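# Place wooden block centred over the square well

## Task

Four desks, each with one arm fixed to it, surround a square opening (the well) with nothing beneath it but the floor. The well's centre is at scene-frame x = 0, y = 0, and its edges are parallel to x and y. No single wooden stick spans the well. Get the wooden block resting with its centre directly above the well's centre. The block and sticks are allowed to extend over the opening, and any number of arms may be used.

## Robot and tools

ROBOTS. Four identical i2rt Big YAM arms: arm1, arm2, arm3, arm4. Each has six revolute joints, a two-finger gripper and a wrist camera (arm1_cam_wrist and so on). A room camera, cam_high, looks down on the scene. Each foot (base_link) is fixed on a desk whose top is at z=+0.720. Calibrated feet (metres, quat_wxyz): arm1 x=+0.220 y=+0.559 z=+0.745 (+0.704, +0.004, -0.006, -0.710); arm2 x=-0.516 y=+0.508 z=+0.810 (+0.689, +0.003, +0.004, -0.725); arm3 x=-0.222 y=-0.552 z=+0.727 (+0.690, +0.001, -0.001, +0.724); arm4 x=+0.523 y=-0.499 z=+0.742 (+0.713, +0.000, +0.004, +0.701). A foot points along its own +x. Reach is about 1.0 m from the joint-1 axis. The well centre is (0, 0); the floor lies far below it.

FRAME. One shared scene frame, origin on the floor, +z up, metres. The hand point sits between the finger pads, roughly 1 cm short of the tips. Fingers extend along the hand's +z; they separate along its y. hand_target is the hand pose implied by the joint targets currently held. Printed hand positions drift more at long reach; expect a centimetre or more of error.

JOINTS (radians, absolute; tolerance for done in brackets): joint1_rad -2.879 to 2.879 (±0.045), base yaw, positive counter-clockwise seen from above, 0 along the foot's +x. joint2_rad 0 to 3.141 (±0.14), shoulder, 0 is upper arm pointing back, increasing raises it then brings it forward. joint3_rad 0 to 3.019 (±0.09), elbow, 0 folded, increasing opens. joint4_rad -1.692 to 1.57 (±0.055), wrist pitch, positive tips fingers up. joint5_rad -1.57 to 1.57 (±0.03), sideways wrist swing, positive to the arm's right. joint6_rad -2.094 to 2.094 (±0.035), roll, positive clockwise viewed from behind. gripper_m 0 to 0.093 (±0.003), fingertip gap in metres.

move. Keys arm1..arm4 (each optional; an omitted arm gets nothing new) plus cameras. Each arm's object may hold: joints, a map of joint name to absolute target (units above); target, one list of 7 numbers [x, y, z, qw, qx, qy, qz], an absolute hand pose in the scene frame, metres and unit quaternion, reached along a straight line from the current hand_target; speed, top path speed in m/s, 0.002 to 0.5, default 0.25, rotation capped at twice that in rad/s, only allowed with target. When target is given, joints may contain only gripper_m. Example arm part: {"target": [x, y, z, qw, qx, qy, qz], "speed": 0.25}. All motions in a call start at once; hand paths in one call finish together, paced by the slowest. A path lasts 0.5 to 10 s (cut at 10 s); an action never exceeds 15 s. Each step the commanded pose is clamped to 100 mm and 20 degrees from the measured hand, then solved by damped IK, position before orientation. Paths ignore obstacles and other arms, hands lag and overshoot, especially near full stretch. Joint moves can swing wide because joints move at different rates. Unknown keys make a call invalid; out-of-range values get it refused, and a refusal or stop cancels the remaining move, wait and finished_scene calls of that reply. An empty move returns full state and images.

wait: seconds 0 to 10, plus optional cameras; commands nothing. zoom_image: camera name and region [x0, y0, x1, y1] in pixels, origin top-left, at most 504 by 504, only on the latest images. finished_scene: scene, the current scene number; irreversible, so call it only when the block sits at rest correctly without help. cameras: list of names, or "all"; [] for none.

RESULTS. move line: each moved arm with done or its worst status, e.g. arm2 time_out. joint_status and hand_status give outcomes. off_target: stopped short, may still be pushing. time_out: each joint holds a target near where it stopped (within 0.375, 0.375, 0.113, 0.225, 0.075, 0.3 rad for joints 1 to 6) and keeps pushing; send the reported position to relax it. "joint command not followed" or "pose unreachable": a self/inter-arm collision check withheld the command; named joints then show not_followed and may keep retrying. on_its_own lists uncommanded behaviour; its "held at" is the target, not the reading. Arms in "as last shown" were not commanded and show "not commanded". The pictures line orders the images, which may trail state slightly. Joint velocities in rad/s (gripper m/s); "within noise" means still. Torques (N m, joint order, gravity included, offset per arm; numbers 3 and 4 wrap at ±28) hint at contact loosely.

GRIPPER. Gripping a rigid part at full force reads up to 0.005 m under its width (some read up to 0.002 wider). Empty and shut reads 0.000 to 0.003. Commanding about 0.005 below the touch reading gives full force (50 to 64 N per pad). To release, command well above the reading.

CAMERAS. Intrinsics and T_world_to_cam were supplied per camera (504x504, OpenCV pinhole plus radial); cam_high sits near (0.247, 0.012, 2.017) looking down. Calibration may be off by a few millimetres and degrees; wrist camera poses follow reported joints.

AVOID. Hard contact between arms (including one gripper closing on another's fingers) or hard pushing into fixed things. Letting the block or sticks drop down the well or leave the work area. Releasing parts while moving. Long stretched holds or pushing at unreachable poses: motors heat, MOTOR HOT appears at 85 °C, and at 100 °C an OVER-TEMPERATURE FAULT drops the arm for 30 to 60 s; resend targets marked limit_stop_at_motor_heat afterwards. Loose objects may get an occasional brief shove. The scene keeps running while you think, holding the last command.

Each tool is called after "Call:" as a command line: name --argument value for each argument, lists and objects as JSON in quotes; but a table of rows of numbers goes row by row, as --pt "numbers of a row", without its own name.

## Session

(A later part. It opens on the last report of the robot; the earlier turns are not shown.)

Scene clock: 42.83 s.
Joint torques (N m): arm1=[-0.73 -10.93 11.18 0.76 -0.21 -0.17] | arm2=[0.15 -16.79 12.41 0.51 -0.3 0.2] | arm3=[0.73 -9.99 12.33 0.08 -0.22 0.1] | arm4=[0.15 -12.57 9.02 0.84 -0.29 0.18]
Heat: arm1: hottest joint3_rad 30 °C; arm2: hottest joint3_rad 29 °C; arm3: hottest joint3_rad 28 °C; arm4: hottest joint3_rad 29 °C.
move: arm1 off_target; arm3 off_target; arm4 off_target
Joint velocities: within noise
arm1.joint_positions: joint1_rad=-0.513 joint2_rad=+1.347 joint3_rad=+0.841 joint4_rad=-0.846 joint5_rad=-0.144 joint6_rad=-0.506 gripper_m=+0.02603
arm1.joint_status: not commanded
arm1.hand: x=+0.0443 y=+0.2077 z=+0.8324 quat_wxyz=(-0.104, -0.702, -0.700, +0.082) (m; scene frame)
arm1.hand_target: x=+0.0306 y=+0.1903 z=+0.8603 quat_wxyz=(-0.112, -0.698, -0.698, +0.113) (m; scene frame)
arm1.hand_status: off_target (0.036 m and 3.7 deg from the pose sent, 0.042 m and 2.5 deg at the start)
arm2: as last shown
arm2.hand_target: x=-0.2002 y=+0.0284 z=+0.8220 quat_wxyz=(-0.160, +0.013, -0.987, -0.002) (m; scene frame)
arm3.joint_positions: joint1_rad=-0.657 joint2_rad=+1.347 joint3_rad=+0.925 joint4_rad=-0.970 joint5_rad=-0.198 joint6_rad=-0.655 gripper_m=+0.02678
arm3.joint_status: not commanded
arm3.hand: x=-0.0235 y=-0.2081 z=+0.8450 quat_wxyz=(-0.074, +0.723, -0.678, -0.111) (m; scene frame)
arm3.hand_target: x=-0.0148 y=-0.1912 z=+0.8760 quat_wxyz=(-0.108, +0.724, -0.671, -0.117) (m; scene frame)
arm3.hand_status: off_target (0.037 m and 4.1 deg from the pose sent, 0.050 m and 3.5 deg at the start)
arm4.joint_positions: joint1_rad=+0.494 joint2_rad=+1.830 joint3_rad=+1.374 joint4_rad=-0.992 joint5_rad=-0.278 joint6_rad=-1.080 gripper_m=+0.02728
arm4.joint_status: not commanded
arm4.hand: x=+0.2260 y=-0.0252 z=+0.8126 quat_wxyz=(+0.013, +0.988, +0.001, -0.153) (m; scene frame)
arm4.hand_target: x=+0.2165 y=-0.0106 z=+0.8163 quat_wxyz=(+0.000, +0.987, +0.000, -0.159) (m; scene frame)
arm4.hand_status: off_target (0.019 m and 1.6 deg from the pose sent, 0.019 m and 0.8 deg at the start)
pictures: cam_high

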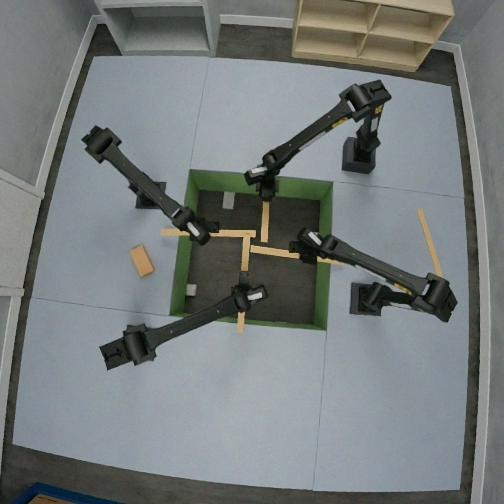

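Call:
move --arm1 '{"target":[0.030,0.189,0.868,0.1408,0.693,0.693,-0.1408],"speed":0.06}' --arm3 '{"target":[-0.014,-0.188,0.868,0.136,-0.720,0.666,0.145],"speed":0.06}' --arm4 '{"target":[0.216,-0.008,0.825,0,-0.980,0,0.1987],"speed":0.06}' --arm2 '{"target":[-0.200,0.028,0.822,0.199,-0.013,0.980,0.002],"speed":0.06}' --cameras '["cam_high","arm3_cam_wrist"]'

Call:
zoom_image --camera "cam_high" --region '[205, 190, 305, 290]'

Scene clock: 44.70 s.
Joint torques (N m): arm1=[-0.85 -10.52 9.07 1.61 -0.24 -0.21] | arm2=[-0.26 -18.55 9.72 1.29 -0.54 0.13] | arm3=[-0.67 -10.34 8.88 1.18 -0.47 0.05] | arm4=[-0.44 -14.04 7.88 0.91 -0.53 0.05]
Heat: arm1: hottest joint3_rad 30 °C; arm2: hottest joint3_rad 30 °C; arm3: hottest joint3_rad 28 °C; arm4: hottest joint3_rad 29 °C.
move: arm1 off_target; arm2 off_target; arm3 off_target; arm4 off_target
Joint velocities: within noise
arm1.joint_positions: joint1_rad=-0.530 joint2_rad=+1.303 joint3_rad=+0.841 joint4_rad=-0.807 joint5_rad=-0.190 joint6_rad=-0.508 gripper_m=+0.02603
arm1.joint_status: not commanded
arm1.hand: x=+0.0396 y=+0.1979 z=+0.8527 quat_wxyz=(-0.135, -0.697, -0.694, +0.116) (m; scene frame)
arm1.hand_target: x=+0.0303 y=+0.1894 z=+0.8682 quat_wxyz=(-0.141, -0.693, -0.693, +0.141) (m; scene frame)
arm1.hand_status: off_target (0.020 m and 2.9 deg from the pose sent, 0.043 m and 8.1 deg at the start)
arm2.joint_positions: joint1_rad=+0.536 joint2_rad=+1.885 joint3_rad=+1.297 joint4_rad=-0.791 joint5_rad=-0.352 joint6_rad=-1.088 gripper_m=+0.02829
arm2.joint_status: not commanded
arm2.hand: x=-0.1985 y=+0.0351 z=+0.8301 quat_wxyz=(-0.198, +0.018, -0.980, -0.003) (m; scene frame)
arm2.hand_target: x=-0.2002 y=+0.0282 z=+0.8221 quat_wxyz=(-0.199, +0.013, -0.980, -0.002) (m; scene frame)
arm2.hand_status: off_target (0.011 m and 0.6 deg from the pose sent, 0.014 m and 4.6 deg at the start)
arm3.joint_positions: joint1_rad=-0.658 joint2_rad=+1.336 joint3_rad=+0.913 joint4_rad=-0.898 joint5_rad=-0.244 joint6_rad=-0.655 gripper_m=+0.02678
arm3.joint_status: not commanded
arm3.hand: x=-0.0227 y=-0.1938 z=+0.8501 quat_wxyz=(-0.105, +0.723, -0.669, -0.139) (m; scene frame)
arm3.hand_target: x=-0.0142 y=-0.1883 z=+0.8682 quat_wxyz=(-0.136, +0.720, -0.665, -0.145) (m; scene frame)
arm3.hand_status: off_target (0.021 m and 3.7 deg from the pose sent, 0.032 m and 8.2 deg at the start)
arm4.joint_positions: joint1_rad=+0.480 joint2_rad=+1.830 joint3_rad=+1.374 joint4_rad=-0.964 joint5_rad=-0.348 joint6_rad=-1.080 gripper_m=+0.02728
arm4.joint_status: not commanded
arm4.hand: x=+0.2195 y=-0.0208 z=+0.8172 quat_wxyz=(+0.016, +0.982, -0.001, -0.190) (m; scene frame)
arm4.hand_target: x=+0.2163 y=-0.0083 z=+0.8253 quat_wxyz=(+0.000, +0.980, +0.000, -0.199) (m; scene frame)
arm4.hand_status: off_target (0.015 m and 2.1 deg from the pose sent, 0.023 m and 5.5 deg at the start)
pictures: arm3_cam_wrist, cam_high
camera_calibration:
arm3_cam_wrist: T_world_to_cam=[[0.995125, 0.0920666, -0.0353467, 0.071207], [0.0982196, -0.957465, 0.271317, -0.410126], [-0.00886401, -0.273466, -0.961841, 0.886737], [0, 0, 0, 1]] pos_world=[-0.0227175, -0.156744, 0.966691]

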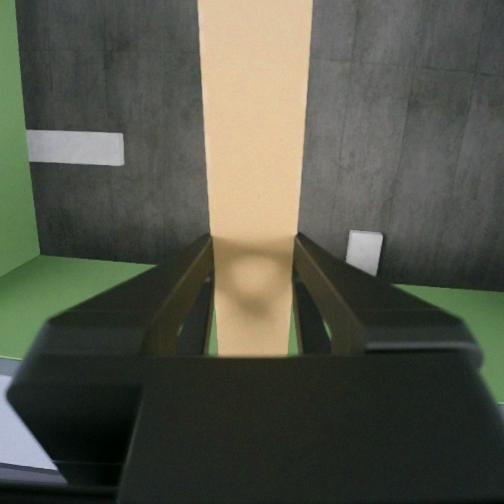

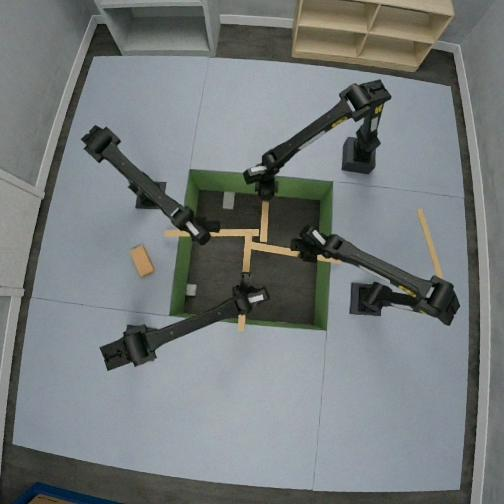

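Scaled by 5.040 from the camera's 504x504 image, which has a finer 720x720 frame.

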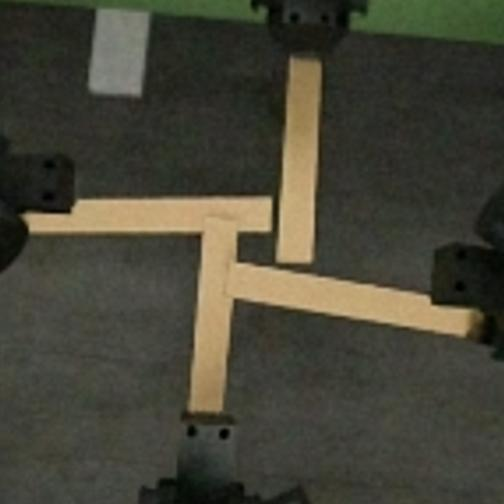

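Call:
zoom_image --camera "cam_high" --region '[238, 225, 270, 257]'

Scaled by 15.750 from the camera's 504x504 image, which has a finer 720x720 frame.

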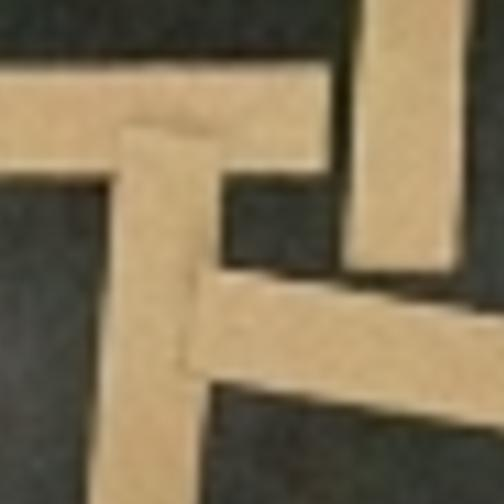

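Call:
move --arm1 '{"target":[0.036,0.180,0.864,0.1408,0.693,0.693,-0.1408],"speed":0.05}' --arm3 '{"target":[-0.018,-0.165,0.876,0.136,-0.720,0.666,0.145],"speed":0.05}' --arm4 '{"target":[0.206,-0.010,0.840,0,-0.980,0,0.1987],"speed":0.05}' --arm2 '{"target":[-0.182,0.026,0.828,0.199,-0.013,0.980,0.002],"speed":0.05}' --cameras '["cam_high"]'

Call:
zoom_image --camera "cam_high" --region '[232, 217, 276, 261]'

Scene clock: 46.47 s.
Joint torques (N m): arm1=[0.56 -9.17 9.32 1.69 -0.11 0.02] | arm2=[0.44 -17.85 13.04 0.81 -0.3 0.2] | arm3=[0.73 -8.29 12.56 0.84 -0.19 0.23] | arm4=[0.56 -14.56 9.09 -0.02 -0.4 0.21]
Heat: arm1: hottest joint3_rad 30 °C; arm2: hottest joint3_rad 30 °C; arm3: hottest joint3_rad 28 °C; arm4: hottest joint3_rad 29 °C.
move: arm1 off_target; arm2 off_target; arm3 off_target; arm4 off_target
Joint velocities: within noise
arm1.joint_positions: joint1_rad=-0.521 joint2_rad=+1.303 joint3_rad=+0.841 joint4_rad=-0.788 joint5_rad=-0.185 joint6_rad=-0.503 gripper_m=+0.02603
arm1.joint_status: not commanded
arm1.hand: x=+0.0398 y=+0.1929 z=+0.8540 quat_wxyz=(-0.136, -0.695, -0.695, +0.125) (m; scene frame)
arm1.hand_target: x=+0.0362 y=+0.1804 z=+0.8643 quat_wxyz=(-0.141, -0.693, -0.693, +0.141) (m; scene frame)
arm1.hand_status: off_target (0.017 m and 1.9 deg from the pose sent, 0.022 m and 2.9 deg at the start)
arm2.joint_positions: joint1_rad=+0.547 joint2_rad=+1.885 joint3_rad=+1.297 joint4_rad=-0.791 joint5_rad=-0.352 joint6_rad=-1.071 gripper_m=+0.02829
arm2.joint_status: not commanded
arm2.hand: x=-0.1937 y=+0.0383 z=+0.8301 quat_wxyz=(-0.197, +0.014, -0.980, -0.005) (m; scene frame)
arm2.hand_target: x=-0.1824 y=+0.0266 z=+0.8282 quat_wxyz=(-0.199, +0.013, -0.980, -0.002) (m; scene frame)
arm2.hand_status: off_target (0.017 m and 0.4 deg from the pose sent, 0.019 m and 0.6 deg at the start)
arm3.joint_positions: joint1_rad=-0.632 joint2_rad=+1.336 joint3_rad=+0.919 joint4_rad=-0.898 joint5_rad=-0.239 joint6_rad=-0.635 gripper_m=+0.02678
arm3.joint_status: not commanded
arm3.hand: x=-0.0300 y=-0.1873 z=+0.8523 quat_wxyz=(-0.105, +0.724, -0.667, -0.139) (m; scene frame)
arm3.hand_target: x=-0.0188 y=-0.1665 z=+0.8766 quat_wxyz=(-0.136, +0.719, -0.665, -0.145) (m; scene frame)
arm3.hand_status: off_target (0.035 m and 3.7 deg from the pose sent, 0.039 m and 3.7 deg at the start)
arm4.joint_positions: joint1_rad=+0.485 joint2_rad=+1.827 joint3_rad=+1.384 joint4_rad=-0.966 joint5_rad=-0.348 joint6_rad=-1.075 gripper_m=+0.02728
arm4.joint_status: not commanded
arm4.hand: x=+0.2155 y=-0.0190 z=+0.8224 quat_wxyz=(+0.012, +0.981, +0.000, -0.192) (m; scene frame)
arm4.hand_target: x=+0.2064 y=-0.0105 z=+0.8401 quat_wxyz=(+0.000, +0.980, +0.000, -0.199) (m; scene frame)
arm4.hand_status: off_target (0.022 m and 1.5 deg from the pose sent, 0.029 m and 2.1 deg at the start)
pictures: cam_high

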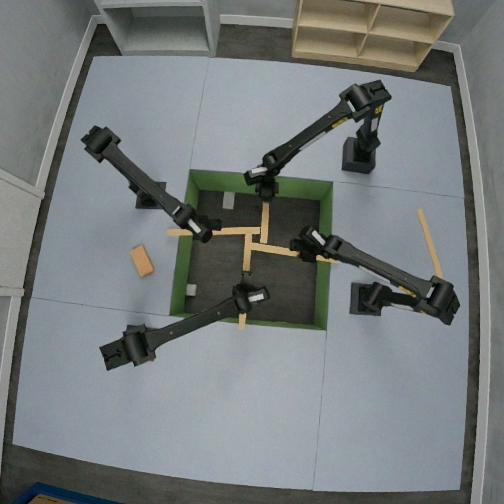

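Scaled by 11.455 from the camera's 504x504 image, which has a finer 720x720 frame.

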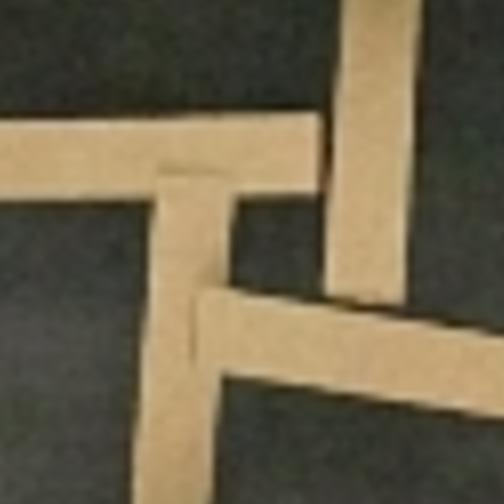

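Call:
move --arm1 '{"target":[0.036,0.184,0.838,0.1408,0.693,0.693,-0.1408],"speed":0.05}' --arm4 '{"target":[0.206,-0.010,0.850,0,-0.980,0,0.1987],"speed":0.05}' --arm2 '{"target":[-0.184,0.026,0.842,0.199,-0.013,0.980,0.002],"speed":0.05}' --cameras '[]'

Call:
move --arm3 '{"target":[-0.018,-0.153,0.876,0.136,-0.720,0.666,0.145],"speed":0.05}' --cameras '["cam_high"]'

Call:
zoom_image --camera "cam_high" --region '[232, 217, 276, 261]'

Scene clock: 48.03 s.
Joint torques (N m): arm1=[0.09 -8.82 7.34 1.68 -0.18 -0.04] | arm2=[0.67 -19.84 12.86 0.35 -0.3 0.14] | arm3=[0.73 -8.29 12.57 0.87 -0.22 0.2] | arm4=[0.44 -15.15 9.39 -0.06 -0.4 0.19]
Heat: arm1: hottest joint3_rad 30 °C; arm2: hottest joint3_rad 30 °C; arm3: hottest joint3_rad 28 °C; arm4: hottest joint3_rad 29 °C.
move: arm1 done; arm2 off_target; arm4 off_target
Joint velocities: within noise
arm1.joint_positions: joint1_rad=-0.521 joint2_rad=+1.326 joint3_rad=+0.818 joint4_rad=-0.711 joint5_rad=-0.184 joint6_rad=-0.503 gripper_m=+0.02603
arm1.joint_status: not commanded
arm1.hand: x=+0.0360 y=+0.1863 z=+0.8413 quat_wxyz=(-0.139, -0.692, -0.694, +0.140) (m; scene frame)
arm1.hand_target: x=+0.0360 y=+0.1841 z=+0.8380 quat_wxyz=(-0.141, -0.693, -0.693, +0.141) (m; scene frame)
arm1.hand_status: done (0.004 m and 0.2 deg from the pose sent, 0.019 m and 1.9 deg at the start)
arm2.joint_positions: joint1_rad=+0.547 joint2_rad=+1.885 joint3_rad=+1.310 joint4_rad=-0.813 joint5_rad=-0.352 joint6_rad=-1.070 gripper_m=+0.02829
arm2.joint_status: not commanded
arm2.hand: x=-0.1936 y=+0.0381 z=+0.8334 quat_wxyz=(-0.195, +0.013, -0.981, -0.010) (m; scene frame)
arm2.hand_target: x=-0.1843 y=+0.0265 z=+0.8421 quat_wxyz=(-0.199, +0.013, -0.980, -0.002) (m; scene frame)
arm2.hand_status: off_target (0.018 m and 1.0 deg from the pose sent, 0.020 m and 0.4 deg at the start)
arm3.joint_positions: joint1_rad=-0.632 joint2_rad=+1.336 joint3_rad=+0.919 joint4_rad=-0.898 joint5_rad=-0.238 joint6_rad=-0.631 gripper_m=+0.02678
arm3.joint_status: not commanded
arm3.hand: x=-0.0299 y=-0.1874 z=+0.8523 quat_wxyz=(-0.105, +0.723, -0.669, -0.139) (m; scene frame)
arm3.hand_target: x=-0.0188 y=-0.1665 z=+0.8766 quat_wxyz=(-0.136, +0.719, -0.666, -0.145) (m; scene frame)
arm3.hand_status: not commanded
arm4.joint_positions: joint1_rad=+0.486 joint2_rad=+1.824 joint3_rad=+1.393 joint4_rad=-0.990 joint5_rad=-0.348 joint6_rad=-1.075 gripper_m=+0.02728
arm4.joint_status: not commanded
arm4.hand: x=+0.2161 y=-0.0211 z=+0.8265 quat_wxyz=(+0.018, +0.982, -0.001, -0.190) (m; scene frame)
arm4.hand_target: x=+0.2064 y=-0.0109 z=+0.8502 quat_wxyz=(+0.000, +0.980, +0.000, -0.199) (m; scene frame)
arm4.hand_status: off_target (0.028 m and 2.3 deg from the pose sent, 0.030 m and 1.5 deg at the start)
pictures: none
No camera images: "cameras" was empty.

Scene clock: 49.07 s.
Joint torques (N m): arm1=[0.03 -8.82 7.34 1.7 -0.17 -0.05] | arm2=[-0.32 -20.07 12.72 0.47 -0.32 0.19] | arm3=[0.85 -7.88 12.52 1.06 -0.18 0.21] | arm4=[0.5 -15.15 9.43 -0.06 -0.41 0.18]
Heat: arm1: hottest joint3_rad 30 °C; arm2: hottest joint3_rad 30 °C; arm3: hottest joint3_rad 28 °C; arm4: hottest joint3_rad 29 °C.
move: arm3 off_target
Joint velocities: within noise
arm1, arm2: as last shown
arm1.joint_positions: joint1_rad=-0.521 joint2_rad=+1.326 joint3_rad=+0.818 joint4_rad=-0.710 joint5_rad=-0.184 joint6_rad=-0.503 gripper_m=+0.02603
arm1.hand: x=+0.0360 y=+0.1862 z=+0.8413 quat_wxyz=(-0.140, -0.692, -0.694, +0.140) (m; scene frame)
arm3.joint_positions: joint1_rad=-0.616 joint2_rad=+1.353 joint3_rad=+0.945 joint4_rad=-0.898 joint5_rad=-0.233 joint6_rad=-0.616 gripper_m=+0.02678
arm3.joint_status: not commanded
arm3.hand: x=-0.0296 y=-0.1764 z=+0.8560 quat_wxyz=(-0.107, +0.723, -0.668, -0.139) (m; scene frame)
arm3.hand_target: x=-0.0189 y=-0.1545 z=+0.8767 quat_wxyz=(-0.136, +0.719, -0.665, -0.145) (m; scene frame)
arm3.hand_status: off_target (0.033 m and 3.4 deg from the pose sent, 0.043 m and 3.7 deg at the start)
arm4.joint_positions: joint1_rad=+0.486 joint2_rad=+1.824 joint3_rad=+1.393 joint4_rad=-0.991 joint5_rad=-0.348 joint6_rad=-1.072 gripper_m=+0.02728
arm4.joint_status: not commanded
arm4.hand: x=+0.2161 y=-0.0211 z=+0.8267 quat_wxyz=(+0.018, +0.982, -0.002, -0.190) (m; scene frame)
arm4.hand_target: x=+0.2064 y=-0.0109 z=+0.8500 quat_wxyz=(+0.000, +0.980, +0.000, -0.199) (m; scene frame)
arm4.hand_status: not commanded
pictures: cam_high

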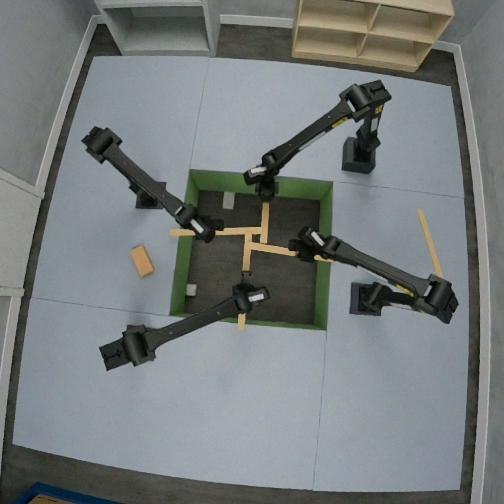

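Scaled by 11.455 from the camera's 504x504 image, which has a finer 720x720 frame.

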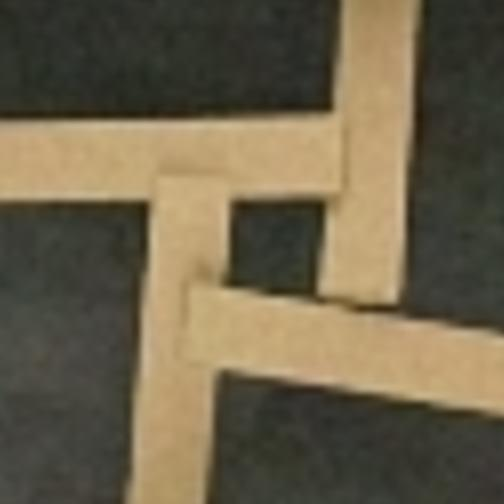

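Call:
move --arm2 '{"target":[-0.162,0.025,0.848,0.199,-0.013,0.980,0.002],"speed":0.05}' --arm1 '{"target":[0.038,0.183,0.834,0.1408,0.693,0.693,-0.1408],"speed":0.05}' --cameras '["cam_high"]'

Call:
zoom_image --camera "cam_high" --region '[232, 217, 276, 261]'

Scene clock: 50.47 s.
Joint torques (N m): arm1=[0.5 -8.7 7.21 1.72 -0.11 0.02] | arm2=[0.62 -18.67 13.12 0.55 -0.3 0.19] | arm3=[0.85 -8 12.53 1.06 -0.18 0.22] | arm4=[0.38 -15.15 9.39 -0.05 -0.4 0.17]
Heat: arm1: hottest joint3_rad 30 °C; arm2: hottest joint3_rad 30 °C; arm3: hottest joint3_rad 29 °C; arm4: hottest joint3_rad 29 °C.
move: arm1 done; arm2 off_target
Joint velocities: within noise
arm1.joint_positions: joint1_rad=-0.521 joint2_rad=+1.330 joint3_rad=+0.812 joint4_rad=-0.697 joint5_rad=-0.184 joint6_rad=-0.503 gripper_m=+0.02603
arm1.joint_status: not commanded
arm1.hand: x=+0.0356 y=+0.1856 z=+0.8387 quat_wxyz=(-0.140, -0.692, -0.694, +0.142) (m; scene frame)
arm1.hand_target: x=+0.0380 y=+0.1830 z=+0.8341 quat_wxyz=(-0.141, -0.693, -0.693, +0.141) (m; scene frame)
arm1.hand_status: done (0.006 m and 0.2 deg from the pose sent, 0.008 m and 0.2 deg at the start)
arm2.joint_positions: joint1_rad=+0.579 joint2_rad=+1.885 joint3_rad=+1.352 joint4_rad=-0.828 joint5_rad=-0.345 joint6_rad=-1.039 gripper_m=+0.02829
arm2.joint_status: not commanded
arm2.hand: x=-0.1719 y=+0.0351 z=+0.8479 quat_wxyz=(-0.199, +0.016, -0.980, -0.002) (m; scene frame)
arm2.hand_target: x=-0.1623 y=+0.0255 z=+0.8479 quat_wxyz=(-0.199, +0.013, -0.980, -0.002) (m; scene frame)
arm2.hand_status: off_target (0.014 m and 0.3 deg from the pose sent, 0.037 m and 1.0 deg at the start)
arm3, arm4: as last shown
arm3.hand_target: x=-0.0189 y=-0.1545 z=+0.8766 quat_wxyz=(-0.136, +0.720, -0.665, -0.145) (m; scene frame)
pictures: cam_high

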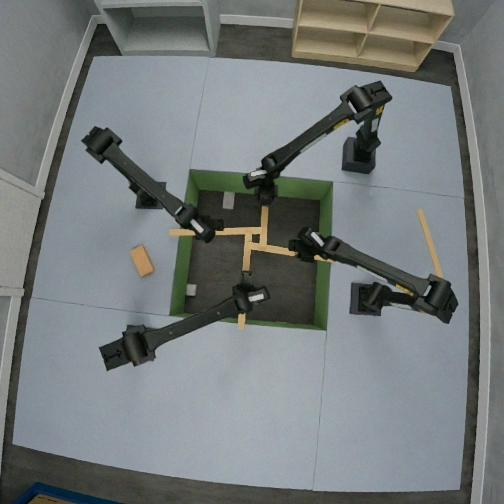

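Scaled by 11.455 from the camera's 504x504 image, which has a finer 720x720 frame.

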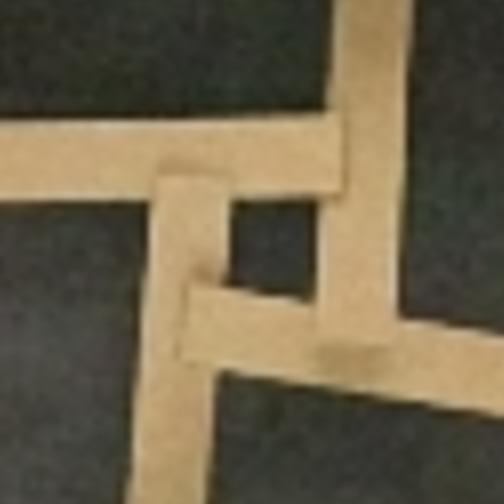

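Call:
move --arm1 '{"target":[0.044,0.165,0.834,0.1408,0.693,0.693,-0.1408],"speed":0.05}' --arm3 '{"target":[-0.019,-0.138,0.876,0.136,-0.720,0.666,0.145],"speed":0.05}' --arm4 '{"target":[0.188,-0.014,0.848,0,-0.980,0,0.1987],"speed":0.05}' --arm2 '{"target":[-0.188,0.027,0.840,0.199,-0.013,0.980,0.002],"speed":0.05}' --cameras '["cam_high"]'

Call:
zoom_image --camera "cam_high" --region '[232, 217, 276, 261]'

Scene clock: 52.63 s.
Joint torques (N m): arm1=[0.5 -9.05 9.14 1.69 -0.11 0.02] | arm2=[-1.9 -20.01 9.09 0.99 -0.47 -0.06] | arm3=[0.67 -8.59 12.44 1.06 -0.1 0.26] | arm4=[0.5 -14.21 9.4 0.39 -0.24 0.21]
Heat: arm1: hottest joint3_rad 30 °C; arm2: hottest joint3_rad 30 °C; arm3: hottest joint3_rad 29 °C; arm4: hottest joint3_rad 30 °C.
move: arm1 off_target; arm2 done; arm3 off_target; arm4 off_target
Joint velocities: within noise
arm1.joint_positions: joint1_rad=-0.483 joint2_rad=+1.362 joint3_rad=+0.812 joint4_rad=-0.688 joint5_rad=-0.171 joint6_rad=-0.467 gripper_m=+0.02603
arm1.joint_status: not commanded
arm1.hand: x=+0.0479 y=+0.1792 z=+0.8264 quat_wxyz=(-0.136, -0.694, -0.695, +0.128) (m; scene frame)
arm1.hand_target: x=+0.0443 y=+0.1654 z=+0.8343 quat_wxyz=(-0.141, -0.693, -0.693, +0.141) (m; scene frame)
arm1.hand_status: off_target (0.017 m and 1.6 deg from the pose sent, 0.023 m and 0.2 deg at the start)
arm2.joint_positions: joint1_rad=+0.554 joint2_rad=+1.885 joint3_rad=+1.344 joint4_rad=-0.828 joint5_rad=-0.348 joint6_rad=-1.057 gripper_m=+0.02829
arm2.joint_status: not commanded
arm2.hand: x=-0.1849 y=+0.0299 z=+0.8452 quat_wxyz=(-0.198, +0.012, -0.980, -0.002) (m; scene frame)
arm2.hand_target: x=-0.1880 y=+0.0271 z=+0.8400 quat_wxyz=(-0.199, +0.013, -0.980, -0.002) (m; scene frame)
arm2.hand_status: done (0.007 m and 0.2 deg from the pose sent, 0.020 m and 0.3 deg at the start)
arm3.joint_positions: joint1_rad=-0.593 joint2_rad=+1.382 joint3_rad=+0.977 joint4_rad=-0.891 joint5_rad=-0.228 joint6_rad=-0.599 gripper_m=+0.02678
arm3.joint_status: not commanded
arm3.hand: x=-0.0305 y=-0.1605 z=+0.8577 quat_wxyz=(-0.110, +0.725, -0.665, -0.139) (m; scene frame)
arm3.hand_target: x=-0.0198 y=-0.1394 z=+0.8765 quat_wxyz=(-0.136, +0.720, -0.665, -0.145) (m; scene frame)
arm3.hand_status: off_target (0.031 m and 3.1 deg from the pose sent, 0.044 m and 3.4 deg at the start)
arm4.joint_positions: joint1_rad=+0.519 joint2_rad=+1.824 joint3_rad=+1.405 joint4_rad=-0.991 joint5_rad=-0.345 joint6_rad=-1.042 gripper_m=+0.02728
arm4.joint_status: not commanded
arm4.hand: x=+0.1986 y=-0.0272 z=+0.8314 quat_wxyz=(+0.018, +0.981, +0.000, -0.191) (m; scene frame)
arm4.hand_target: x=+0.1883 y=-0.0148 z=+0.8482 quat_wxyz=(+0.000, +0.980, +0.000, -0.199) (m; scene frame)
arm4.hand_status: off_target (0.024 m and 2.2 deg from the pose sent, 0.036 m and 2.3 deg at the start)
pictures: cam_high

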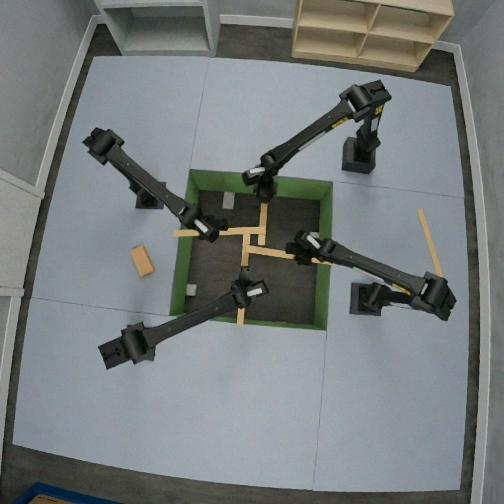

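Scaled by 11.455 from the camera's 504x504 image, which has a finer 720x720 frame.

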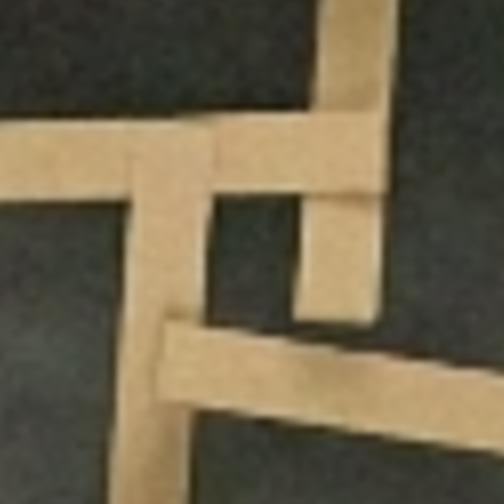

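Call:
move --arm1 '{"target":[0.026,0.163,0.834,0.1408,0.693,0.693,-0.1408],"speed":0.05}' --arm3 '{"target":[-0.028,-0.138,0.872,0.136,-0.720,0.666,0.145],"speed":0.05}' --arm4 '{"target":[0.188,-0.011,0.844,0,-0.980,0,0.1987],"speed":0.05}' --arm2 '{"target":[-0.184,0.036,0.836,0.199,-0.013,0.980,0.002],"speed":0.05}' --cameras '["cam_high"]'

Call:
zoom_image --camera "cam_high" --region '[232, 217, 276, 261]'

Scene clock: 54.17 s.
Joint torques (N m): arm1=[-0.67 -9.17 10.86 1.31 -0.23 -0.24] | arm2=[0.09 -20.25 8.85 1.44 -0.42 0.12] | arm3=[0.91 -8.64 10.99 1.1 -0.15 0.21] | arm4=[0.15 -13.39 9.46 0.62 -0.28 0.16]
Heat: arm1: hottest joint3_rad 30 °C; arm2: hottest joint3_rad 30 °C; arm3: hottest joint3_rad 29 °C; arm4: hottest joint3_rad 30 °C.
move: arm1 off_target; arm2 done; arm3 off_target; arm4 off_target
Joint velocities: within noise
arm1.joint_positions: joint1_rad=-0.507 joint2_rad=+1.387 joint3_rad=+0.812 joint4_rad=-0.688 joint5_rad=-0.181 joint6_rad=-0.481 gripper_m=+0.02603
arm1.joint_status: not commanded
arm1.hand: x=+0.0412 y=+0.1837 z=+0.8170 quat_wxyz=(-0.135, -0.699, -0.693, +0.117) (m; scene frame)
arm1.hand_target: x=+0.0265 y=+0.1643 z=+0.8346 quat_wxyz=(-0.141, -0.693, -0.693, +0.141) (m; scene frame)
arm1.hand_status: off_target (0.031 m and 2.9 deg from the pose sent, 0.028 m and 1.6 deg at the start)
arm2.joint_positions: joint1_rad=+0.554 joint2_rad=+1.885 joint3_rad=+1.321 joint4_rad=-0.810 joint5_rad=-0.348 joint6_rad=-1.058 gripper_m=+0.02829
arm2.joint_status: not commanded
arm2.hand: x=-0.1879 y=+0.0354 z=+0.8373 quat_wxyz=(-0.197, +0.011, -0.980, -0.005) (m; scene frame)
arm2.hand_target: x=-0.1840 y=+0.0361 z=+0.8359 quat_wxyz=(-0.199, +0.013, -0.980, -0.002) (m; scene frame)
arm2.hand_status: done (0.004 m and 0.5 deg from the pose sent, 0.011 m and 0.2 deg at the start)
arm3.joint_positions: joint1_rad=-0.576 joint2_rad=+1.382 joint3_rad=+0.977 joint4_rad=-0.876 joint5_rad=-0.220 joint6_rad=-0.576 gripper_m=+0.02678
arm3.joint_status: not commanded
arm3.hand: x=-0.0342 y=-0.1547 z=+0.8586 quat_wxyz=(-0.115, +0.723, -0.667, -0.139) (m; scene frame)
arm3.hand_target: x=-0.0284 y=-0.1386 z=+0.8725 quat_wxyz=(-0.136, +0.720, -0.665, -0.145) (m; scene frame)
arm3.hand_status: off_target (0.022 m and 2.5 deg from the pose sent, 0.027 m and 3.1 deg at the start)
arm4.joint_positions: joint1_rad=+0.519 joint2_rad=+1.824 joint3_rad=+1.409 joint4_rad=-0.991 joint5_rad=-0.344 joint6_rad=-1.041 gripper_m=+0.02728
arm4.joint_status: not commanded
arm4.hand: x=+0.1978 y=-0.0257 z=+0.8330 quat_wxyz=(+0.016, +0.981, +0.000, -0.192) (m; scene frame)
arm4.hand_target: x=+0.1883 y=-0.0118 z=+0.8441 quat_wxyz=(+0.000, +0.980, +0.000, -0.199) (m; scene frame)
arm4.hand_status: off_target (0.021 m and 2.0 deg from the pose sent, 0.023 m and 2.2 deg at the start)
pictures: cam_high

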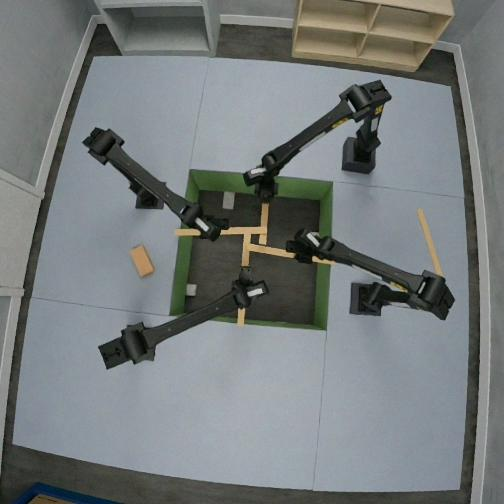

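Scaled by 11.455 from the camera's 504x504 image, which has a finer 720x720 frame.

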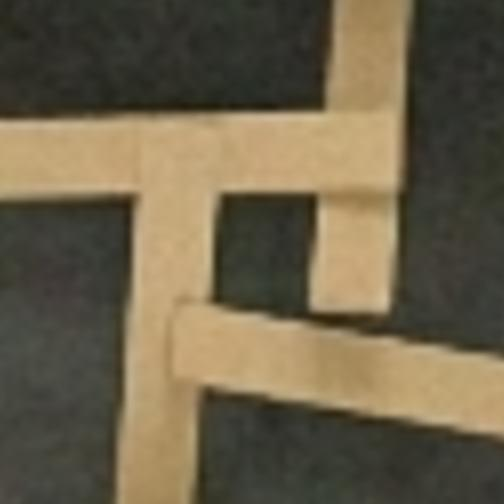

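Call:
move --arm1 '{"target":[0.014,0.159,0.848,0.1408,0.693,0.693,-0.1408],"speed":0.05}' --arm2 '{"target":[-0.168,0.032,0.840,0.199,-0.013,0.980,0.002],"speed":0.05}' --cameras '["cam_high"]'

Call:
zoom_image --camera "cam_high" --region '[232, 217, 276, 261]'

Scene clock: 55.50 s.
Joint torques (N m): arm1=[-0.73 -9.52 11.17 0.8 -0.23 -0.24] | arm2=[0.38 -19.08 12.18 0.72 -0.3 0.19] | arm3=[0.91 -8.64 10.97 1.06 -0.14 0.21] | arm4=[0.15 -13.57 9.4 0.57 -0.28 0.16]
Heat: arm1: hottest joint3_rad 30 °C; arm2: hottest joint3_rad 30 °C; arm3: hottest joint3_rad 30 °C; arm4: hottest joint3_rad 30 °C.
move: arm1 off_target; arm2 off_target
Joint velocities: within noise
arm1.joint_positions: joint1_rad=-0.526 joint2_rad=+1.392 joint3_rad=+0.858 joint4_rad=-0.721 joint5_rad=-0.188 joint6_rad=-0.501 gripper_m=+0.02603
arm1.joint_status: not commanded
arm1.hand: x=+0.0288 y=+0.1766 z=+0.8308 quat_wxyz=(-0.137, -0.697, -0.693, +0.122) (m; scene frame)
arm1.hand_target: x=+0.0146 y=+0.1600 z=+0.8484 quat_wxyz=(-0.141, -0.693, -0.693, +0.141) (m; scene frame)
arm1.hand_status: off_target (0.029 m and 2.2 deg from the pose sent, 0.048 m and 2.9 deg at the start)
arm2.joint_positions: joint1_rad=+0.574 joint2_rad=+1.885 joint3_rad=+1.321 joint4_rad=-0.810 joint5_rad=-0.346 joint6_rad=-1.042 gripper_m=+0.02829
arm2.joint_status: not commanded
arm2.hand: x=-0.1787 y=+0.0419 z=+0.8372 quat_wxyz=(-0.196, +0.014, -0.981, -0.008) (m; scene frame)
arm2.hand_target: x=-0.1682 y=+0.0325 z=+0.8400 quat_wxyz=(-0.199, +0.013, -0.980, -0.002) (m; scene frame)
arm2.hand_status: off_target (0.015 m and 0.8 deg from the pose sent, 0.020 m and 0.5 deg at the start)
arm3.joint_positions: joint1_rad=-0.576 joint2_rad=+1.382 joint3_rad=+0.977 joint4_rad=-0.875 joint5_rad=-0.220 joint6_rad=-0.575 gripper_m=+0.02678
arm3.joint_status: not commanded
arm3.hand: x=-0.0341 y=-0.1546 z=+0.8587 quat_wxyz=(-0.116, +0.723, -0.667, -0.140) (m; scene frame)
arm3.hand_target: x=-0.0284 y=-0.1387 z=+0.8725 quat_wxyz=(-0.136, +0.720, -0.665, -0.145) (m; scene frame)
arm3.hand_status: not commanded
arm4: as last shown
pictures: cam_high

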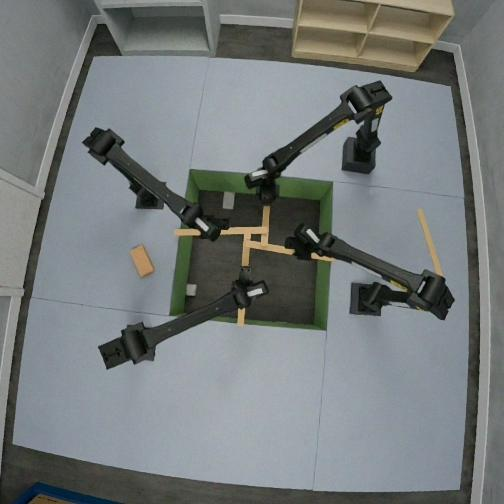

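Scaled by 11.455 from the camera's 504x504 image, which has a finer 720x720 frame.

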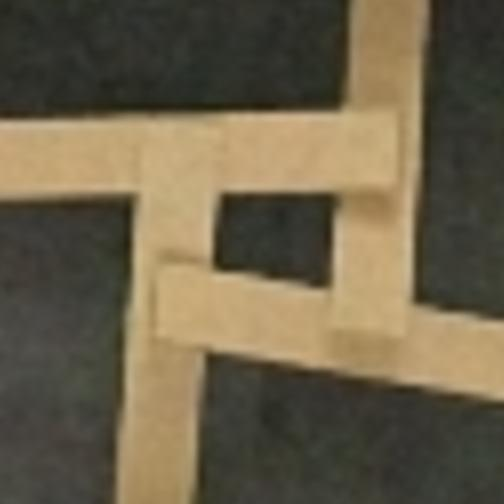

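Call:
move --arm1 '{"target":[0.022,0.162,0.806,0.088,0.7015,0.7015,-0.086],"speed":0.05}' --arm3 '{"target":[-0.038,-0.148,0.808,0.080,-0.728,0.675,0.088],"speed":0.05}' --arm4 '{"target":[0.190,-0.015,0.798,0,-0.992,0,0.125],"speed":0.05}' --arm2 '{"target":[-0.187,0.030,0.800,0.125,-0.010,0.992,0.002],"speed":0.05}' --cameras '["cam_high"]'

Call:
zoom_image --camera "cam_high" --region '[232, 217, 276, 261]'

Scene clock: 58.13 s.
Joint torques (N m): arm1=[0.62 -10.46 10.55 0.59 -0.07 0] | arm2=[1.14 -18.2 12.53 0.36 -0.25 0.09] | arm3=[0.91 -9.17 7.98 0.87 -0.04 0.21] | arm4=[0.44 -13.1 9.16 0.54 -0.13 0.18]
Heat: arm1: hottest joint3_rad 30 °C; arm2: hottest joint3_rad 30 °C; arm3: hottest joint3_rad 30 °C; arm4: hottest joint3_rad 30 °C.
move: arm1 off_target; arm2 off_target; arm3 done; arm4 off_target
Joint velocities: within noise
arm1.joint_positions: joint1_rad=-0.501 joint2_rad=+1.501 joint3_rad=+0.883 joint4_rad=-0.767 joint5_rad=-0.108 joint6_rad=-0.500 gripper_m=+0.02603
arm1.joint_status: not commanded
arm1.hand: x=+0.0302 y=+0.1837 z=+0.7915 quat_wxyz=(-0.083, -0.703, -0.702, +0.070) (m; scene frame)
arm1.hand_target: x=+0.0226 y=+0.1629 z=+0.8064 quat_wxyz=(-0.088, -0.702, -0.702, +0.086) (m; scene frame)
arm1.hand_status: off_target (0.027 m and 1.9 deg from the pose sent, 0.029 m and 7.0 deg at the start)
arm2.joint_positions: joint1_rad=+0.580 joint2_rad=+1.940 joint3_rad=+1.323 joint4_rad=-0.823 joint5_rad=-0.215 joint6_rad=-1.042 gripper_m=+0.02829
arm2.joint_status: not commanded
arm2.hand: x=-0.1986 y=+0.0394 z=+0.8018 quat_wxyz=(-0.125, +0.007, -0.992, -0.003) (m; scene frame)
arm2.hand_target: x=-0.1872 y=+0.0306 z=+0.8000 quat_wxyz=(-0.125, +0.010, -0.992, -0.002) (m; scene frame)
arm2.hand_status: off_target (0.015 m and 0.4 deg from the pose sent, 0.040 m and 8.3 deg at the start)
arm3.joint_positions: joint1_rad=-0.532 joint2_rad=+1.491 joint3_rad=+0.974 joint4_rad=-0.861 joint5_rad=-0.128 joint6_rad=-0.554 gripper_m=+0.02678
arm3.joint_status: not commanded
arm3.hand: x=-0.0377 y=-0.1538 z=+0.8100 quat_wxyz=(-0.077, +0.731, -0.673, -0.087) (m; scene frame)
arm3.hand_target: x=-0.0380 y=-0.1482 z=+0.8081 quat_wxyz=(-0.080, +0.728, -0.675, -0.088) (m; scene frame)
arm3.hand_status: done (0.006 m and 0.6 deg from the pose sent, 0.051 m and 7.3 deg at the start)
arm4.joint_positions: joint1_rad=+0.554 joint2_rad=+1.883 joint3_rad=+1.409 joint4_rad=-0.991 joint5_rad=-0.211 joint6_rad=-1.025 gripper_m=+0.02728
arm4.joint_status: not commanded
arm4.hand: x=+0.2019 y=-0.0283 z=+0.7943 quat_wxyz=(+0.012, +0.993, +0.001, -0.120) (m; scene frame)
arm4.hand_target: x=+0.1904 y=-0.0156 z=+0.7983 quat_wxyz=(+0.000, +0.992, +0.000, -0.125) (m; scene frame)
arm4.hand_status: off_target (0.018 m and 1.4 deg from the pose sent, 0.038 m and 7.9 deg at the start)
pictures: cam_high

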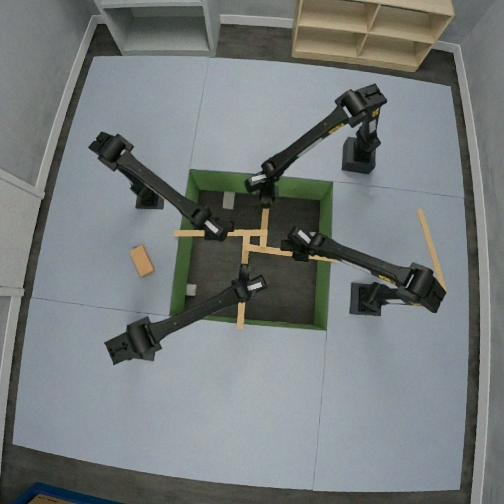

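Scaled by 11.455 from the camera's 504x504 image, which has a finer 720x720 frame.

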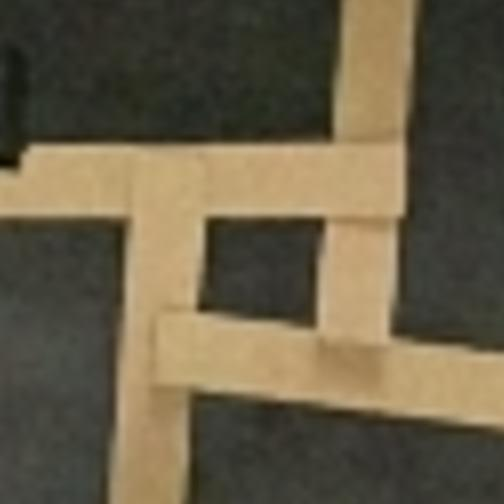

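Call:
move --arm1 '{"target":[0.023,0.146,0.795,0.075,0.703,0.703,-0.070],"speed":0.04}' --arm2 '{"target":[-0.178,0.028,0.794,0.110,-0.008,0.994,0.002],"speed":0.04}' --arm3 '{"target":[-0.038,-0.150,0.796,0.070,-0.729,0.676,0.077],"speed":0.04}' --arm4 '{"target":[0.188,-0.015,0.791,0,-0.994,0,0.110],"speed":0.04}' --cameras '["cam_high"]'

Call:
zoom_image --camera "cam_high" --region '[232, 217, 276, 261]'

Scene clock: 59.53 s.
Joint torques (N m): arm1=[0.56 -11.22 10.25 0.55 -0.05 0.03] | arm2=[0.03 -18.67 12.77 0.25 -0.22 0.21] | arm3=[0.79 -9.23 7.65 0.8 0 0.22] | arm4=[0.44 -13.27 9.07 0.29 -0.13 0.22]
Heat: arm1: hottest joint3_rad 31 °C; arm2: hottest joint3_rad 30 °C; arm3: hottest joint3_rad 30 °C; arm4: hottest joint3_rad 30 °C.
move: arm1 off_target; arm2 off_target; arm3 done; arm4 off_target
Joint velocities: within noise
arm1.joint_positions: joint1_rad=-0.475 joint2_rad=+1.568 joint3_rad=+0.939 joint4_rad=-0.787 joint5_rad=-0.089 joint6_rad=-0.481 gripper_m=+0.02603
arm1.joint_status: not commanded
arm1.hand: x=+0.0300 y=+0.1667 z=+0.7830 quat_wxyz=(-0.071, -0.703, -0.705, +0.056) (m; scene frame)
arm1.hand_target: x=+0.0235 y=+0.1468 z=+0.7954 quat_wxyz=(-0.075, -0.703, -0.703, +0.070) (m; scene frame)
arm1.hand_status: off_target (0.025 m and 1.7 deg from the pose sent, 0.039 m and 1.0 deg at the start)
arm2.joint_positions: joint1_rad=+0.601 joint2_rad=+1.967 joint3_rad=+1.355 joint4_rad=-0.840 joint5_rad=-0.186 joint6_rad=-1.031 gripper_m=+0.02829
arm2.joint_status: not commanded
arm2.hand: x=-0.1896 y=+0.0378 z=+0.7958 quat_wxyz=(-0.109, +0.010, -0.994, -0.003) (m; scene frame)
arm2.hand_target: x=-0.1782 y=+0.0286 z=+0.7942 quat_wxyz=(-0.110, +0.008, -0.994, -0.002) (m; scene frame)
arm2.hand_status: off_target (0.015 m and 0.3 deg from the pose sent, 0.025 m and 1.7 deg at the start)
arm3.joint_positions: joint1_rad=-0.526 joint2_rad=+1.516 joint3_rad=+0.974 joint4_rad=-0.858 joint5_rad=-0.112 joint6_rad=-0.553 gripper_m=+0.02678
arm3.joint_status: not commanded
arm3.hand: x=-0.0378 y=-0.1544 z=+0.7995 quat_wxyz=(-0.068, +0.733, -0.673, -0.077) (m; scene frame)
arm3.hand_target: x=-0.0381 y=-0.1501 z=+0.7961 quat_wxyz=(-0.070, +0.729, -0.676, -0.077) (m; scene frame)
arm3.hand_status: done (0.006 m and 0.6 deg from the pose sent, 0.014 m and 1.4 deg at the start)
arm4.joint_positions: joint1_rad=+0.564 joint2_rad=+1.900 joint3_rad=+1.421 joint4_rad=-0.991 joint5_rad=-0.184 joint6_rad=-1.020 gripper_m=+0.02728
arm4.joint_status: not commanded
arm4.hand: x=+0.1991 y=-0.0261 z=+0.7883 quat_wxyz=(+0.007, +0.994, +0.003, -0.107) (m; scene frame)
arm4.hand_target: x=+0.1882 y=-0.0155 z=+0.7913 quat_wxyz=(+0.000, +0.994, +0.000, -0.110) (m; scene frame)
arm4.hand_status: off_target (0.016 m and 1.0 deg from the pose sent, 0.019 m and 1.8 deg at the start)
pictures: cam_high

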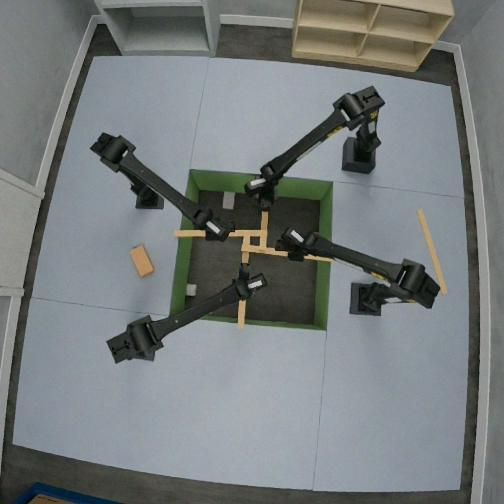

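Scaled by 11.455 from the camera's 504x504 image, which has a finer 720x720 frame.

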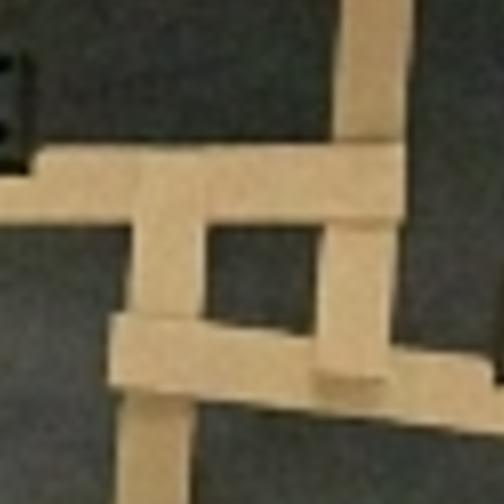

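Call:
move --arm1 '{"target":[0.024,0.152,0.770,0.050,0.7051,0.7051,-0.046],"speed":0.04}' --arm2 '{"target":[-0.180,0.028,0.769,0.072,0,0.9972,0],"speed":0.04}' --arm3 '{"target":[-0.038,-0.150,0.764,0.045,-0.7325,0.6788,0.050],"speed":0.04}' --arm4 '{"target":[0.188,-0.017,0.766,0,-0.9972,0,0.073],"speed":0.04}' --cameras '["cam_high"]'

Call:
zoom_image --camera "cam_high" --region '[205, 190, 305, 290]'

Scene clock: 61.27 s.
Joint torques (N m): arm1=[0.67 -10.75 9.59 0.61 -0.05 0.02] | arm2=[-0.09 -20.54 12.68 0.24 -0.11 0.17] | arm3=[0.73 -8.7 7.87 0.68 0.09 0.25] | arm4=[0.32 -12.75 8.7 0.31 -0.07 0.2]
Heat: arm1: hottest joint3_rad 31 °C; arm2: hottest joint3_rad 30 °C; arm3: hottest joint3_rad 30 °C; arm4: hottest joint3_rad 30 °C.
move: arm1 off_target; arm2 off_target; arm3 done; arm4 off_target
Joint velocities: within noise
arm1.joint_positions: joint1_rad=-0.468 joint2_rad=+1.617 joint3_rad=+0.947 joint4_rad=-0.796 joint5_rad=-0.054 joint6_rad=-0.474 gripper_m=+0.02603
arm1.joint_status: not commanded
arm1.hand: x=+0.0288 y=+0.1706 z=+0.7651 quat_wxyz=(-0.048, -0.706, -0.706, +0.038) (m; scene frame)
arm1.hand_target: x=+0.0244 y=+0.1526 z=+0.7702 quat_wxyz=(-0.050, -0.705, -0.705, +0.046) (m; scene frame)
arm1.hand_status: off_target (0.020 m and 1.0 deg from the pose sent, 0.021 m and 2.7 deg at the start)
arm2.joint_positions: joint1_rad=+0.617 joint2_rad=+2.022 joint3_rad=+1.367 joint4_rad=-0.841 joint5_rad=-0.119 joint6_rad=-1.004 gripper_m=+0.02829
arm2.joint_status: not commanded
arm2.hand: x=-0.1934 y=+0.0394 z=+0.7680 quat_wxyz=(-0.069, +0.002, -0.998, -0.005) (m; scene frame)
arm2.hand_target: x=-0.1803 y=+0.0287 z=+0.7692 quat_wxyz=(-0.072, +0.000, -0.997, +0.000) (m; scene frame)
arm2.hand_status: off_target (0.018 m and 0.7 deg from the pose sent, 0.030 m and 4.5 deg at the start)
arm3.joint_positions: joint1_rad=-0.510 joint2_rad=+1.584 joint3_rad=+0.974 joint4_rad=-0.845 joint5_rad=-0.074 joint6_rad=-0.547 gripper_m=+0.02678
arm3.joint_status: not commanded
arm3.hand: x=-0.0391 y=-0.1559 z=+0.7709 quat_wxyz=(-0.046, +0.736, -0.673, -0.052) (m; scene frame)
arm3.hand_target: x=-0.0382 y=-0.1503 z=+0.7640 quat_wxyz=(-0.045, +0.732, -0.678, -0.050) (m; scene frame)
arm3.hand_status: done (0.009 m and 0.8 deg from the pose sent, 0.036 m and 4.1 deg at the start)
arm4.joint_positions: joint1_rad=+0.584 joint2_rad=+1.935 joint3_rad=+1.431 joint4_rad=-0.991 joint5_rad=-0.119 joint6_rad=-1.004 gripper_m=+0.02728
arm4.joint_status: not commanded
arm4.hand: x=+0.1984 y=-0.0261 z=+0.7705 quat_wxyz=(+0.003, +0.997, +0.003, -0.073) (m; scene frame)
arm4.hand_target: x=+0.1883 y=-0.0175 z=+0.7661 quat_wxyz=(+0.000, +0.997, +0.000, -0.073) (m; scene frame)
arm4.hand_status: off_target (0.015 m and 0.4 deg from the pose sent, 0.026 m and 4.1 deg at the start)
pictures: cam_high

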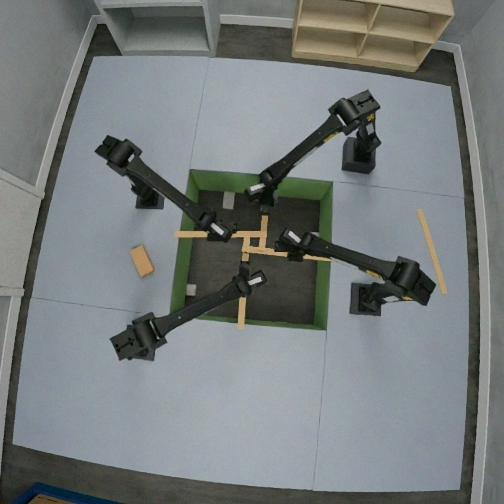

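Scaled by 5.040 from the camera's 504x504 image, which has a finer 720x720 frame.

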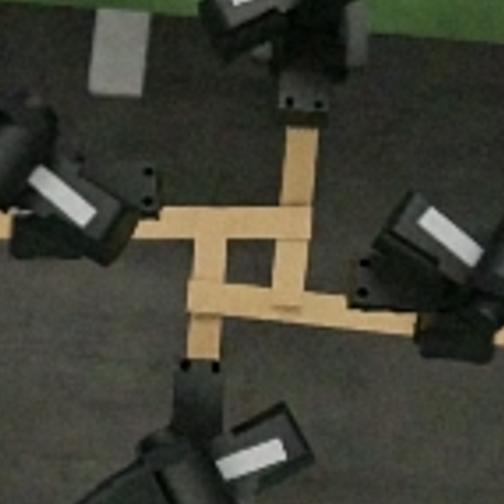

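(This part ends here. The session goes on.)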